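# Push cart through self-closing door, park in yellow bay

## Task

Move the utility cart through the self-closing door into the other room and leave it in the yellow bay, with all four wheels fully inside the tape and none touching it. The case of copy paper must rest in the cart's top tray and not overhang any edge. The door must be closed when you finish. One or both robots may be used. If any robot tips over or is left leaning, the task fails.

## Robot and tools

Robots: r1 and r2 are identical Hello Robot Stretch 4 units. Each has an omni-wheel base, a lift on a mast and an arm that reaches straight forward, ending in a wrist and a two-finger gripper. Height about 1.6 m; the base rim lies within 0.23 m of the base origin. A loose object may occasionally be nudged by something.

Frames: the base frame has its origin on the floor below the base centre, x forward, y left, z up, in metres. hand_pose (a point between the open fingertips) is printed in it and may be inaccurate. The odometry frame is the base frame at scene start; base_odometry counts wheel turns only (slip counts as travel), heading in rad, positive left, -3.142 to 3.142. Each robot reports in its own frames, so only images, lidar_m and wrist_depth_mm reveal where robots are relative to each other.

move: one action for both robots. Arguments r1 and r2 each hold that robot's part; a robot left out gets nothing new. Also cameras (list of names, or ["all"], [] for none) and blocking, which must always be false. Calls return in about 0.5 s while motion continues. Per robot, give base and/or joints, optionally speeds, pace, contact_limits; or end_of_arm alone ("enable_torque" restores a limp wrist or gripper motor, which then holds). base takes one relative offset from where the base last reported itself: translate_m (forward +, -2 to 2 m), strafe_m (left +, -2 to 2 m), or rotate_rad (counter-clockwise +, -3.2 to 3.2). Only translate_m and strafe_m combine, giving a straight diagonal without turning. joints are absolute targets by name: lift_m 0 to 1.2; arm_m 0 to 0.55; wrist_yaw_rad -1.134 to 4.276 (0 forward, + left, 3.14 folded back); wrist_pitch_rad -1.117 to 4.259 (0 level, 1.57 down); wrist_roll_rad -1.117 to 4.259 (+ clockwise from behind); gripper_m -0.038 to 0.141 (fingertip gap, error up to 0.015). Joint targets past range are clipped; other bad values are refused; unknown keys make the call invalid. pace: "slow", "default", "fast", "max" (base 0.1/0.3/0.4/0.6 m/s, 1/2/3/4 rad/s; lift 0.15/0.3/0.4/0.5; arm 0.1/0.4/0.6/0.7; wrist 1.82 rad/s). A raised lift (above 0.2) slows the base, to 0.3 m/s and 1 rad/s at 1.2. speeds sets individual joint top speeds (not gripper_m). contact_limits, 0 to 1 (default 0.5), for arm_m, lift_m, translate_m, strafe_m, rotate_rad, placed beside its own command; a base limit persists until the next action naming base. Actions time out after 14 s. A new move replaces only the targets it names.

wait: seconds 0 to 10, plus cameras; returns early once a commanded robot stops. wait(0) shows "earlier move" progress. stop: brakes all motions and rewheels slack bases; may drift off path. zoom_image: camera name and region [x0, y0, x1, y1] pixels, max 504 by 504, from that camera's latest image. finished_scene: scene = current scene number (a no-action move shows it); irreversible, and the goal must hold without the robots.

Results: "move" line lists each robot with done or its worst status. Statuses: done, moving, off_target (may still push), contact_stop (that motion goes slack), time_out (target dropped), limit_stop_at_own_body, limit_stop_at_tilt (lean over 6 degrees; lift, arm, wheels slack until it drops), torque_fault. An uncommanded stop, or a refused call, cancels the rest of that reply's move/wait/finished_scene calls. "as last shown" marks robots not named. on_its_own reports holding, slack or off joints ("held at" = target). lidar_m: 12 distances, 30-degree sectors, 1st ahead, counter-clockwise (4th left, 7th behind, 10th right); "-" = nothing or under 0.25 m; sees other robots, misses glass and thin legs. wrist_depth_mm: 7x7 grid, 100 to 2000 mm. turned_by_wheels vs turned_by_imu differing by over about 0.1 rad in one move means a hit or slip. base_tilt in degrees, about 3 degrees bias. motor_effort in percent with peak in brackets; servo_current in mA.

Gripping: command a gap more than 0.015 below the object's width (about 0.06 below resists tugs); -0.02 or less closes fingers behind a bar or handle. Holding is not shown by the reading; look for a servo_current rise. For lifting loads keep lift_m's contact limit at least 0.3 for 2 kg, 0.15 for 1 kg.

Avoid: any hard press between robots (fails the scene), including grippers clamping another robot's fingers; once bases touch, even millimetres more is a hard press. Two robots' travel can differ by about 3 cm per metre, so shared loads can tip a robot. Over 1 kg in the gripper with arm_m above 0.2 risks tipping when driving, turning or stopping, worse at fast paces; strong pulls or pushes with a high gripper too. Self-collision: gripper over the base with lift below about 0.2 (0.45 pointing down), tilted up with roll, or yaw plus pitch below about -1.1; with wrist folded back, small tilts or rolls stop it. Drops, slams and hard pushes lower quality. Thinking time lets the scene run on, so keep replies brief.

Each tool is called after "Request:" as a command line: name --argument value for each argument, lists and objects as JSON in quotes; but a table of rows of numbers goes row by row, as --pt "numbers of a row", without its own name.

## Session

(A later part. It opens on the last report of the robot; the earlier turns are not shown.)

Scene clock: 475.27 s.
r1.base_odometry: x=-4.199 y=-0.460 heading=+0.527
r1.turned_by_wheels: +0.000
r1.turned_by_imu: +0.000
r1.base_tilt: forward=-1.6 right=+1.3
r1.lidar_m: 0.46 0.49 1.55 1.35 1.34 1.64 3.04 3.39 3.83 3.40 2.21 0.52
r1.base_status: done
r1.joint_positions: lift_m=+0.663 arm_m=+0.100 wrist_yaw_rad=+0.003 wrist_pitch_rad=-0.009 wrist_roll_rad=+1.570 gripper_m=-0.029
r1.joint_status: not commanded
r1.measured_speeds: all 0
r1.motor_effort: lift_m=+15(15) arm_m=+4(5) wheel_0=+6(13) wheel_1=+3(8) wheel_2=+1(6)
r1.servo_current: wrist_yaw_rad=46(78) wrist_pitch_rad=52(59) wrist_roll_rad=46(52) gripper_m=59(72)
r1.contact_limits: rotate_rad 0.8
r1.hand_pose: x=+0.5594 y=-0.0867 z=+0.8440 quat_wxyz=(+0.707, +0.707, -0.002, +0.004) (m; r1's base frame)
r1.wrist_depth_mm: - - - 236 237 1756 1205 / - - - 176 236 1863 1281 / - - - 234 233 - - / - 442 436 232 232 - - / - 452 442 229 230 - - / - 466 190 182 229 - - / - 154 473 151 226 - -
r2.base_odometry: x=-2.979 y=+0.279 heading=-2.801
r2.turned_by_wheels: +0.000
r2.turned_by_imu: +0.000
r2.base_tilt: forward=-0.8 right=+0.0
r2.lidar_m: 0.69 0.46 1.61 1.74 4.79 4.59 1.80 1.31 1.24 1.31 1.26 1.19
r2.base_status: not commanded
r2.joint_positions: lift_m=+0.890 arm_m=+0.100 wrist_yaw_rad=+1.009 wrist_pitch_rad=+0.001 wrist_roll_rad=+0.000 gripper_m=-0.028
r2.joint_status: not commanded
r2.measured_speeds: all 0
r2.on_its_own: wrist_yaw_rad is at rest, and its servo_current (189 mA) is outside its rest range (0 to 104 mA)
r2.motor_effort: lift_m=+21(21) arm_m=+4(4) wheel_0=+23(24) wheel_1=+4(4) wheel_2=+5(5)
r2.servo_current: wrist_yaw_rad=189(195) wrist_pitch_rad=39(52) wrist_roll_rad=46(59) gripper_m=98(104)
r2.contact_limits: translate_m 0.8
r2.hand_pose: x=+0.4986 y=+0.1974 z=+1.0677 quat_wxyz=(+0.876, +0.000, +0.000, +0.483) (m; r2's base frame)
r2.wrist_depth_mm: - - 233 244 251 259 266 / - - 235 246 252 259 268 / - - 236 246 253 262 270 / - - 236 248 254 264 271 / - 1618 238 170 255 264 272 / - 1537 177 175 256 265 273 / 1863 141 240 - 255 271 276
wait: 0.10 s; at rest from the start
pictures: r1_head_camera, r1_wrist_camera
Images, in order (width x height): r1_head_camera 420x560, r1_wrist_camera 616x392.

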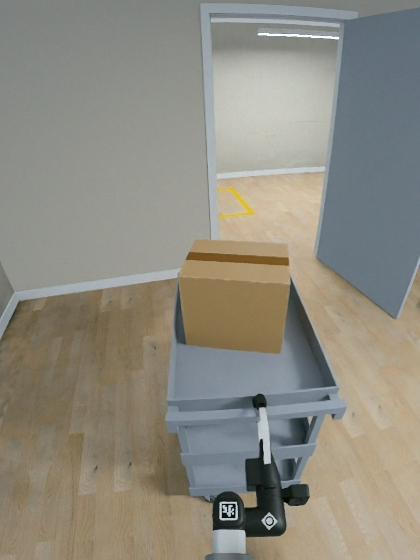

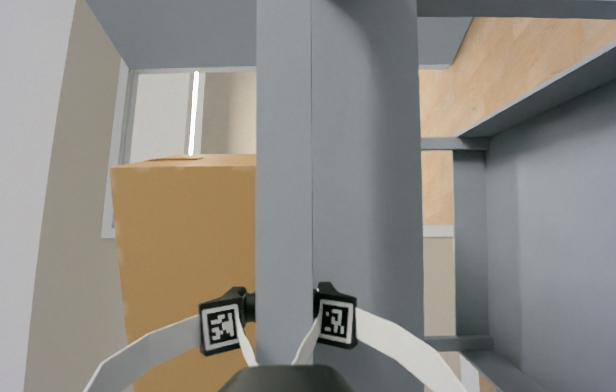

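Request:
move --blocking false --r1 '{"joints":{"gripper_m":0.1}}'

Request:
wait --seconds 2

Request:
move --blocking false --r1 '{"joints":{"lift_m":0.68},"base":{"translate_m":0.05},"pace":"slow","contact_limits":{"translate_m":0.1}}'

Request:
wait --seconds 1

Request:
wait --seconds 1.5 --cameras '["r1_wrist_camera"]'

Request:
move --blocking false --r1 '{"joints":{"gripper_m":-0.03}}'

Request:
wait --seconds 2.5 --cameras '["r1_wrist_camera","r1_head_camera"]'

Scene clock: 485.07 s.
move: r1 moving
r1.base_odometry: x=-4.199 y=-0.460 heading=+0.527
r1.turned_by_wheels: +0.000
r1.turned_by_imu: +0.000
r1.base_tilt: forward=-1.6 right=+1.3
r1.lidar_m: 0.47 0.49 1.54 1.34 1.37 1.62 3.07 3.36 3.85 3.37 2.23 0.53
r1.base_status: not commanded
r1.joint_positions: lift_m=+0.663 arm_m=+0.100 wrist_yaw_rad=+0.003 wrist_pitch_rad=-0.009 wrist_roll_rad=+1.570 gripper_m=-0.004
r1.joint_status: gripper_m moving
r1.measured_speeds: all 0
r1.motor_effort: lift_m=+15(15) arm_m=+4(5) wheel_0=+5(6) wheel_1=+2(3) wheel_2=+1(1)
r1.servo_current: wrist_yaw_rad=59(59) wrist_pitch_rad=52(65) wrist_roll_rad=52(59) gripper_m=52(72)
r1.contact_limits: rotate_rad 0.8
r1.hand_pose: x=+0.5594 y=-0.0867 z=+0.8441 quat_wxyz=(+0.707, +0.707, -0.002, +0.004) (m; r1's base frame)
r1.wrist_depth_mm: - - - 240 239 1708 1205 / - - - 236 238 1863 1281 / - - - 236 235 809 - / - 445 439 234 232 - - / - 455 449 231 232 - - / - 466 186 185 229 - - / - 157 473 148 169 - -
r2.base_odometry: x=-2.979 y=+0.279 heading=-2.801
r2.turned_by_wheels: +0.000
r2.turned_by_imu: +0.000
r2.base_tilt: forward=-0.7 right=+0.0
r2.lidar_m: 0.67 0.45 1.61 1.73 4.78 4.61 1.77 1.29 1.24 1.32 1.27 1.19
r2.base_status: not commanded
r2.joint_positions: lift_m=+0.890 arm_m=+0.100 wrist_yaw_rad=+1.009 wrist_pitch_rad=+0.001 wrist_roll_rad=+0.000 gripper_m=-0.028
r2.joint_status: not commanded
r2.measured_speeds: all 0
r2.motor_effort: lift_m=+21(21) arm_m=+4(4) wheel_0=+24(24) wheel_1=+3(4) wheel_2=+5(5)
r2.servo_current: wrist_yaw_rad=195(195) wrist_pitch_rad=46(46) wrist_roll_rad=46(59) gripper_m=91(104)
r2.contact_limits: translate_m 0.8
r2.hand_pose: x=+0.4986 y=+0.1974 z=+1.0677 quat_wxyz=(+0.876, +0.000, +0.000, +0.483) (m; r2's base frame)
r2.wrist_depth_mm: - - 233 243 250 259 266 / - - 235 247 252 260 267 / - - 235 246 253 262 270 / - - 236 247 255 264 270 / - 1576 238 169 255 265 273 / - 1576 177 175 256 266 274 / 1863 150 240 - 255 270 276

Scene clock: 486.57 s.
earlier move: r1 done
r1.base_odometry: x=-4.199 y=-0.460 heading=+0.527
r1.turned_by_wheels: +0.000
r1.turned_by_imu: +0.000
r1.base_tilt: forward=-1.6 right=+1.3
r1.lidar_m: 0.48 0.49 1.54 1.35 1.37 1.62 3.06 3.36 3.83 3.38 2.20 0.52
r1.base_status: not commanded
r1.joint_positions: lift_m=+0.663 arm_m=+0.100 wrist_yaw_rad=+0.001 wrist_pitch_rad=-0.007 wrist_roll_rad=+1.570 gripper_m=+0.100
r1.joint_status: all done
r1.measured_speeds: all 0
r1.motor_effort: lift_m=+15(15) arm_m=+5(5) wheel_0=+4(6) wheel_1=+3(3) wheel_2=+0(1)
r1.servo_current: wrist_yaw_rad=39(78) wrist_pitch_rad=52(65) wrist_roll_rad=52(65) gripper_m=39(104)
r1.contact_limits: rotate_rad 0.8
r1.hand_pose: x=+0.5593 y=-0.0873 z=+0.8435 quat_wxyz=(+0.707, +0.707, -0.002, +0.003) (m; r1's base frame)
r1.wrist_depth_mm: - - - 249 252 264 279 / - - - 246 247 1756 1229 / - - - 243 243 1808 - / - 442 442 239 239 - - / - 449 449 236 237 - - / - 459 190 189 185 - - / - 466 462 151 181 - -
r2.base_odometry: x=-2.979 y=+0.279 heading=-2.801
r2.turned_by_wheels: +0.000
r2.turned_by_imu: +0.000
r2.base_tilt: forward=-0.7 right=+0.0
r2.lidar_m: 0.67 0.46 1.63 1.72 4.75 4.59 1.79 1.30 1.24 1.30 1.26 1.20
r2.base_status: not commanded
r2.joint_positions: lift_m=+0.890 arm_m=+0.100 wrist_yaw_rad=+1.009 wrist_pitch_rad=+0.001 wrist_roll_rad=+0.000 gripper_m=-0.028
r2.joint_status: not commanded
r2.measured_speeds: all 0
r2.on_its_own: wrist_yaw_rad is at rest, and its servo_current (182 mA) is outside its rest range (0 to 104 mA)
r2.motor_effort: lift_m=+21(21) arm_m=+4(4) wheel_0=+23(24) wheel_1=+3(4) wheel_2=+5(5)
r2.servo_current: wrist_yaw_rad=182(195) wrist_pitch_rad=39(46) wrist_roll_rad=46(59) gripper_m=98(104)
r2.contact_limits: translate_m 0.8
r2.hand_pose: x=+0.4986 y=+0.1974 z=+1.0677 quat_wxyz=(+0.876, +0.000, +0.000, +0.483) (m; r2's base frame)
r2.wrist_depth_mm: - - 234 243 252 259 266 / - - 235 245 252 260 266 / - - 236 246 253 262 270 / - - 236 247 254 264 271 / - 1576 238 170 255 265 272 / - 1576 177 175 256 266 273 / 1863 150 241 - 255 268 276
wait: 1.50 of 2 s (r1 has come to rest)

Scene clock: 487.07 s.
move: r1 moving
r1.base_odometry: x=-4.189 y=-0.454 heading=+0.527
r1.turned_by_wheels: +0.000
r1.turned_by_imu: +0.000
r1.base_tilt: forward=-1.6 right=+1.3
r1.lidar_m: 0.45 0.51 1.52 1.36 1.37 1.64 3.07 3.40 3.83 3.37 2.24 0.54
r1.base_status: translate_m moving
r1.joint_positions: lift_m=+0.679 arm_m=+0.100 wrist_yaw_rad=-0.002 wrist_pitch_rad=-0.001 wrist_roll_rad=+1.570 gripper_m=+0.100
r1.joint_status: lift_m moving
r1.measured_speeds: translate_m=+0.049 strafe_m=+0.000 rotate_rad=-0.001 lift_m=+0.019 arm_m=+0.000 wrist_yaw_rad=-0.009 wrist_pitch_rad=+0.001 wrist_roll_rad=+0.000
r1.motor_effort: lift_m=+24(25) arm_m=+4(5) wheel_0=+6(10) wheel_1=+5(6) wheel_2=-13(13)
r1.servo_current: wrist_yaw_rad=39(59) wrist_pitch_rad=39(52) wrist_roll_rad=39(52) gripper_m=39(46)
r1.contact_limits: translate_m 0.1
r1.hand_pose: x=+0.5590 y=-0.0881 z=+0.8575 quat_wxyz=(+0.707, +0.707, -0.001, +0.000) (m; r1's base frame)
r1.wrist_depth_mm: - - - 251 253 265 279 / - - - 248 248 1756 1281 / - - - 242 243 1921 - / - 436 442 237 240 - - / - 439 442 176 236 - - / - 452 195 174 190 - - / - 449 455 149 228 - -
r2.base_odometry: x=-2.979 y=+0.279 heading=-2.801
r2.turned_by_wheels: +0.000
r2.turned_by_imu: +0.000
r2.base_tilt: forward=-0.7 right=+0.0
r2.lidar_m: 0.69 0.46 1.60 1.73 4.79 4.60 1.76 1.31 1.24 1.32 1.24 1.19
r2.base_status: not commanded
r2.joint_positions: lift_m=+0.890 arm_m=+0.100 wrist_yaw_rad=+1.009 wrist_pitch_rad=+0.001 wrist_roll_rad=+0.000 gripper_m=-0.028
r2.joint_status: not commanded
r2.measured_speeds: all 0
r2.motor_effort: lift_m=+21(21) arm_m=+4(4) wheel_0=+24(24) wheel_1=+3(4) wheel_2=+5(5)
r2.servo_current: wrist_yaw_rad=182(202) wrist_pitch_rad=46(46) wrist_roll_rad=59(59) gripper_m=91(104)
r2.contact_limits: translate_m 0.8
r2.hand_pose: x=+0.4986 y=+0.1974 z=+1.0677 quat_wxyz=(+0.876, +0.000, +0.000, +0.483) (m; r2's base frame)
r2.wrist_depth_mm: - - 233 244 251 260 267 / - - 235 245 252 260 267 / - - 235 246 254 263 270 / - - 236 248 254 264 270 / - 1618 237 169 255 265 272 / - 1537 177 175 256 267 273 / 1921 150 240 - 256 270 276

Scene clock: 488.07 s.
earlier move: r1 moving
r1.base_odometry: x=-4.156 y=-0.435 heading=+0.527
r1.turned_by_wheels: +0.000
r1.turned_by_imu: +0.000
r1.base_tilt: forward=-1.6 right=+1.2
r1.lidar_m: 0.47 0.50 1.56 1.36 1.37 1.63 3.10 3.41 3.79 3.37 2.18 0.54
r1.base_status: translate_m moving
r1.joint_positions: lift_m=+0.680 arm_m=+0.100 wrist_yaw_rad=-0.002 wrist_pitch_rad=+0.000 wrist_roll_rad=+1.570 gripper_m=+0.100
r1.joint_status: all done
r1.measured_speeds: all 0
r1.motor_effort: lift_m=+23(25) arm_m=+4(5) wheel_0=+4(10) wheel_1=+3(7) wheel_2=-1(13)
r1.servo_current: wrist_yaw_rad=52(78) wrist_pitch_rad=46(52) wrist_roll_rad=46(65) gripper_m=46(52)
r1.contact_limits: translate_m 0.1
r1.hand_pose: x=+0.5590 y=-0.0881 z=+0.8578 quat_wxyz=(+0.707, +0.707, -0.001, -0.001) (m; r1's base frame)
r1.wrist_depth_mm: - - - - 273 276 274 / - - - 262 264 1576 1138 / - - - 258 258 1863 - / - - 525 253 255 - - / - 455 455 248 249 - - / - 462 462 245 193 - - / - 163 466 144 241 - -
r2.base_odometry: x=-2.979 y=+0.279 heading=-2.801
r2.turned_by_wheels: +0.000
r2.turned_by_imu: +0.000
r2.base_tilt: forward=-0.6 right=+0.0
r2.lidar_m: 0.67 0.44 1.65 1.76 4.75 4.60 1.80 1.31 1.23 1.32 1.26 1.20
r2.base_status: not commanded
r2.joint_positions: lift_m=+0.890 arm_m=+0.100 wrist_yaw_rad=+1.009 wrist_pitch_rad=+0.001 wrist_roll_rad=+0.000 gripper_m=-0.028
r2.joint_status: not commanded
r2.measured_speeds: all 0
r2.on_its_own: wrist_yaw_rad is at rest, and its servo_current (176 mA) is outside its rest range (0 to 104 mA)
r2.motor_effort: lift_m=+21(21) arm_m=+3(4) wheel_0=+24(24) wheel_1=+4(4) wheel_2=+5(5)
r2.servo_current: wrist_yaw_rad=176(202) wrist_pitch_rad=33(46) wrist_roll_rad=52(59) gripper_m=98(104)
r2.contact_limits: translate_m 0.8
r2.hand_pose: x=+0.4986 y=+0.1974 z=+1.0677 quat_wxyz=(+0.876, +0.000, +0.000, +0.483) (m; r2's base frame)
r2.wrist_depth_mm: - - 233 244 251 259 267 / - - 235 245 253 260 267 / - - 236 247 252 263 270 / - - 236 247 253 264 272 / - 1756 238 170 256 264 272 / - 1537 177 175 255 267 274 / 1921 237 240 - 256 270 276
wait: 1.00 s; no rest

Scene clock: 488.27 s.
earlier move: r1 done
r1.base_odometry: x=-4.156 y=-0.435 heading=+0.527
r1.turned_by_wheels: +0.000
r1.turned_by_imu: +0.000
r1.base_tilt: forward=-1.6 right=+1.3
r1.lidar_m: 0.50 0.48 1.55 1.37 1.36 1.64 3.11 3.44 3.84 3.37 2.19 0.54
r1.base_status: done
r1.joint_positions: lift_m=+0.680 arm_m=+0.100 wrist_yaw_rad=-0.002 wrist_pitch_rad=+0.000 wrist_roll_rad=+1.570 gripper_m=+0.100
r1.joint_status: all done
r1.measured_speeds: all 0
r1.motor_effort: lift_m=+23(25) arm_m=+4(5) wheel_0=+2(10) wheel_1=+3(7) wheel_2=-2(13)
r1.servo_current: wrist_yaw_rad=46(78) wrist_pitch_rad=33(52) wrist_roll_rad=52(65) gripper_m=39(52)
r1.contact_limits: translate_m 0.1
r1.hand_pose: x=+0.5590 y=-0.0881 z=+0.8578 quat_wxyz=(+0.707, +0.707, -0.001, -0.001) (m; r1's base frame)
r1.wrist_depth_mm: - - - - 273 276 276 / - - - 263 264 1618 1160 / - - - 257 257 1863 - / - - 525 253 255 - - / - 452 455 248 250 - - / - 459 455 244 197 - - / - 163 466 144 241 - -
r2.base_odometry: x=-2.979 y=+0.279 heading=-2.801
r2.turned_by_wheels: +0.000
r2.turned_by_imu: +0.000
r2.base_tilt: forward=-0.7 right=+0.0
r2.lidar_m: 0.70 0.46 1.63 1.77 4.77 4.59 1.79 1.30 1.24 1.31 1.27 1.20
r2.base_status: not commanded
r2.joint_positions: lift_m=+0.890 arm_m=+0.100 wrist_yaw_rad=+1.009 wrist_pitch_rad=+0.001 wrist_roll_rad=+0.000 gripper_m=-0.028
r2.joint_status: not commanded
r2.measured_speeds: all 0
r2.on_its_own: wrist_yaw_rad is at rest, and its servo_current (176 mA) is outside its rest range (0 to 104 mA)
r2.motor_effort: lift_m=+21(21) arm_m=+3(4) wheel_0=+23(24) wheel_1=+3(4) wheel_2=+5(5)
r2.servo_current: wrist_yaw_rad=176(202) wrist_pitch_rad=39(46) wrist_roll_rad=52(59) gripper_m=91(104)
r2.contact_limits: translate_m 0.8
r2.hand_pose: x=+0.4986 y=+0.1974 z=+1.0677 quat_wxyz=(+0.876, +0.000, +0.000, +0.483) (m; r2's base frame)
r2.wrist_depth_mm: - - 233 243 251 259 267 / - - 234 246 252 258 267 / - - 235 246 254 262 270 / - - 237 247 254 263 272 / - 1708 237 170 256 265 271 / - 1537 177 175 255 267 274 / 1921 236 240 - 255 270 276
wait: 0.20 of 1.5 s (r1 has come to rest)
pictures: r1_wrist_camera
Images, in order (width x height): r1_wrist_camera 616x392.

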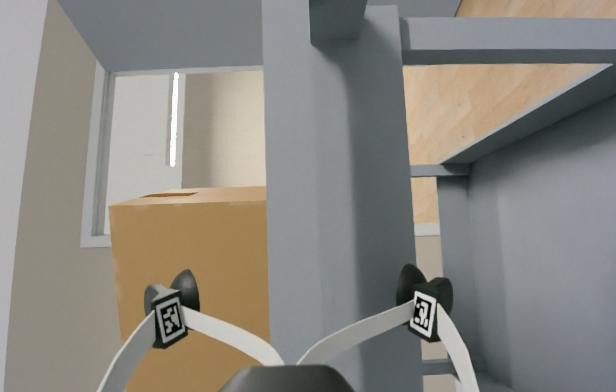

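Scene clock: 488.77 s.
move: r1 moving
r1.base_odometry: x=-4.156 y=-0.435 heading=+0.527
r1.turned_by_wheels: +0.000
r1.turned_by_imu: +0.000
r1.base_tilt: forward=-1.6 right=+1.3
r1.lidar_m: 0.47 0.49 1.55 1.35 1.37 1.64 3.09 3.43 3.82 3.34 2.20 0.53
r1.base_status: not commanded
r1.joint_positions: lift_m=+0.680 arm_m=+0.100 wrist_yaw_rad=-0.002 wrist_pitch_rad=+0.000 wrist_roll_rad=+1.570 gripper_m=+0.084
r1.joint_status: gripper_m moving
r1.measured_speeds: all 0
r1.motor_effort: lift_m=+23(23) arm_m=+4(4) wheel_0=+2(3) wheel_1=+3(4) wheel_2=-2(3)
r1.servo_current: wrist_yaw_rad=33(72) wrist_pitch_rad=39(52) wrist_roll_rad=46(59) gripper_m=91(91)
r1.contact_limits: translate_m 0.1
r1.hand_pose: x=+0.5590 y=-0.0881 z=+0.8578 quat_wxyz=(+0.707, +0.707, -0.001, -0.001) (m; r1's base frame)
r1.wrist_depth_mm: - - - - 273 276 277 / - - - 260 264 1618 1160 / - - - 257 258 1863 - / - - 530 253 255 - - / - 455 452 249 250 - - / - 455 214 246 193 - - / - 153 466 139 241 - -
r2.base_odometry: x=-2.979 y=+0.279 heading=-2.801
r2.turned_by_wheels: +0.000
r2.turned_by_imu: +0.000
r2.base_tilt: forward=-0.6 right=+0.0
r2.lidar_m: 0.68 0.47 1.66 1.76 4.75 4.59 1.78 1.29 1.24 1.30 1.27 1.19
r2.base_status: not commanded
r2.joint_positions: lift_m=+0.890 arm_m=+0.100 wrist_yaw_rad=+1.009 wrist_pitch_rad=+0.001 wrist_roll_rad=+0.000 gripper_m=-0.028
r2.joint_status: not commanded
r2.measured_speeds: all 0
r2.motor_effort: lift_m=+21(21) arm_m=+4(4) wheel_0=+23(24) wheel_1=+3(4) wheel_2=+5(5)
r2.servo_current: wrist_yaw_rad=195(195) wrist_pitch_rad=39(39) wrist_roll_rad=52(65) gripper_m=98(104)
r2.contact_limits: translate_m 0.8
r2.hand_pose: x=+0.4986 y=+0.1974 z=+1.0677 quat_wxyz=(+0.876, +0.000, +0.000, +0.483) (m; r2's base frame)
r2.wrist_depth_mm: - - 233 243 250 259 267 / - - 234 246 251 260 268 / - - 236 246 253 262 270 / - - 237 247 254 263 270 / - 1808 238 170 256 264 273 / - 1576 178 175 256 265 273 / 1863 236 240 - 255 270 276

Scene clock: 490.27 s.
earlier move: r1 done
r1.base_odometry: x=-4.156 y=-0.435 heading=+0.527
r1.turned_by_wheels: +0.000
r1.turned_by_imu: +0.000
r1.base_tilt: forward=-1.6 right=+1.3
r1.lidar_m: 0.48 0.49 1.56 1.35 1.37 1.65 3.11 3.44 3.82 3.35 2.20 0.54
r1.base_status: not commanded
r1.joint_positions: lift_m=+0.680 arm_m=+0.100 wrist_yaw_rad=+0.000 wrist_pitch_rad=+0.000 wrist_roll_rad=+1.570 gripper_m=-0.029
r1.joint_status: all done
r1.measured_speeds: all 0
r1.motor_effort: lift_m=+23(23) arm_m=-3(4) wheel_0=+1(3) wheel_1=+2(4) wheel_2=+0(3)
r1.servo_current: wrist_yaw_rad=46(72) wrist_pitch_rad=33(52) wrist_roll_rad=52(65) gripper_m=85(189)
r1.contact_limits: translate_m 0.1
r1.hand_pose: x=+0.5593 y=-0.0874 z=+0.8578 quat_wxyz=(+0.707, +0.707, +0.000, +0.000) (m; r1's base frame)
r1.wrist_depth_mm: - - - 197 263 268 270 / - - - 255 256 1661 1255 / - - - 250 251 1863 - / - - 484 245 249 - - / - 445 449 185 243 - - / - 455 195 195 181 - - / - 145 466 144 235 132 -
r2.base_odometry: x=-2.979 y=+0.279 heading=-2.801
r2.turned_by_wheels: +0.000
r2.turned_by_imu: +0.000
r2.base_tilt: forward=-0.7 right=+0.1
r2.lidar_m: 0.68 0.45 1.65 1.74 4.78 4.61 1.78 1.32 1.25 1.34 1.25 1.18
r2.base_status: not commanded
r2.joint_positions: lift_m=+0.890 arm_m=+0.100 wrist_yaw_rad=+1.009 wrist_pitch_rad=+0.001 wrist_roll_rad=+0.000 gripper_m=-0.028
r2.joint_status: not commanded
r2.measured_speeds: all 0
r2.on_its_own: wrist_yaw_rad is at rest, and its servo_current (182 mA) is outside its rest range (0 to 104 mA)
r2.motor_effort: lift_m=+21(21) arm_m=+4(4) wheel_0=+24(24) wheel_1=+3(4) wheel_2=+5(5)
r2.servo_current: wrist_yaw_rad=182(202) wrist_pitch_rad=39(46) wrist_roll_rad=52(65) gripper_m=98(111)
r2.contact_limits: translate_m 0.8
r2.hand_pose: x=+0.4986 y=+0.1974 z=+1.0677 quat_wxyz=(+0.876, +0.000, +0.000, +0.483) (m; r2's base frame)
r2.wrist_depth_mm: - - 233 243 250 259 267 / - - 234 246 252 260 268 / - - 235 246 253 260 270 / - - 237 247 254 263 270 / - 1537 238 170 255 264 272 / - 1499 177 175 255 266 274 / 1921 236 241 - 256 268 276
wait: 1.50 of 2.5 s (r1 has come to rest)
pictures: r1_head_camera, r1_wrist_camera
Images, in order (width x height): r1_head_camera 420x560, r1_wrist_camera 616x392.

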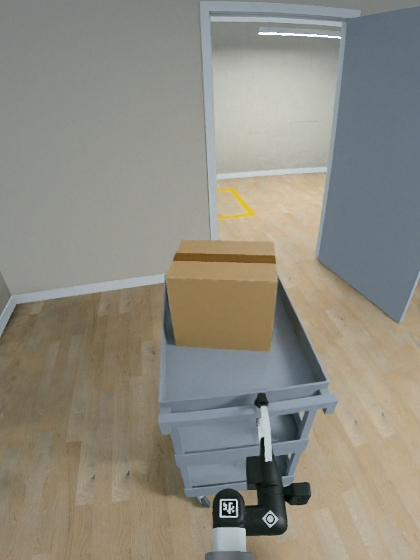

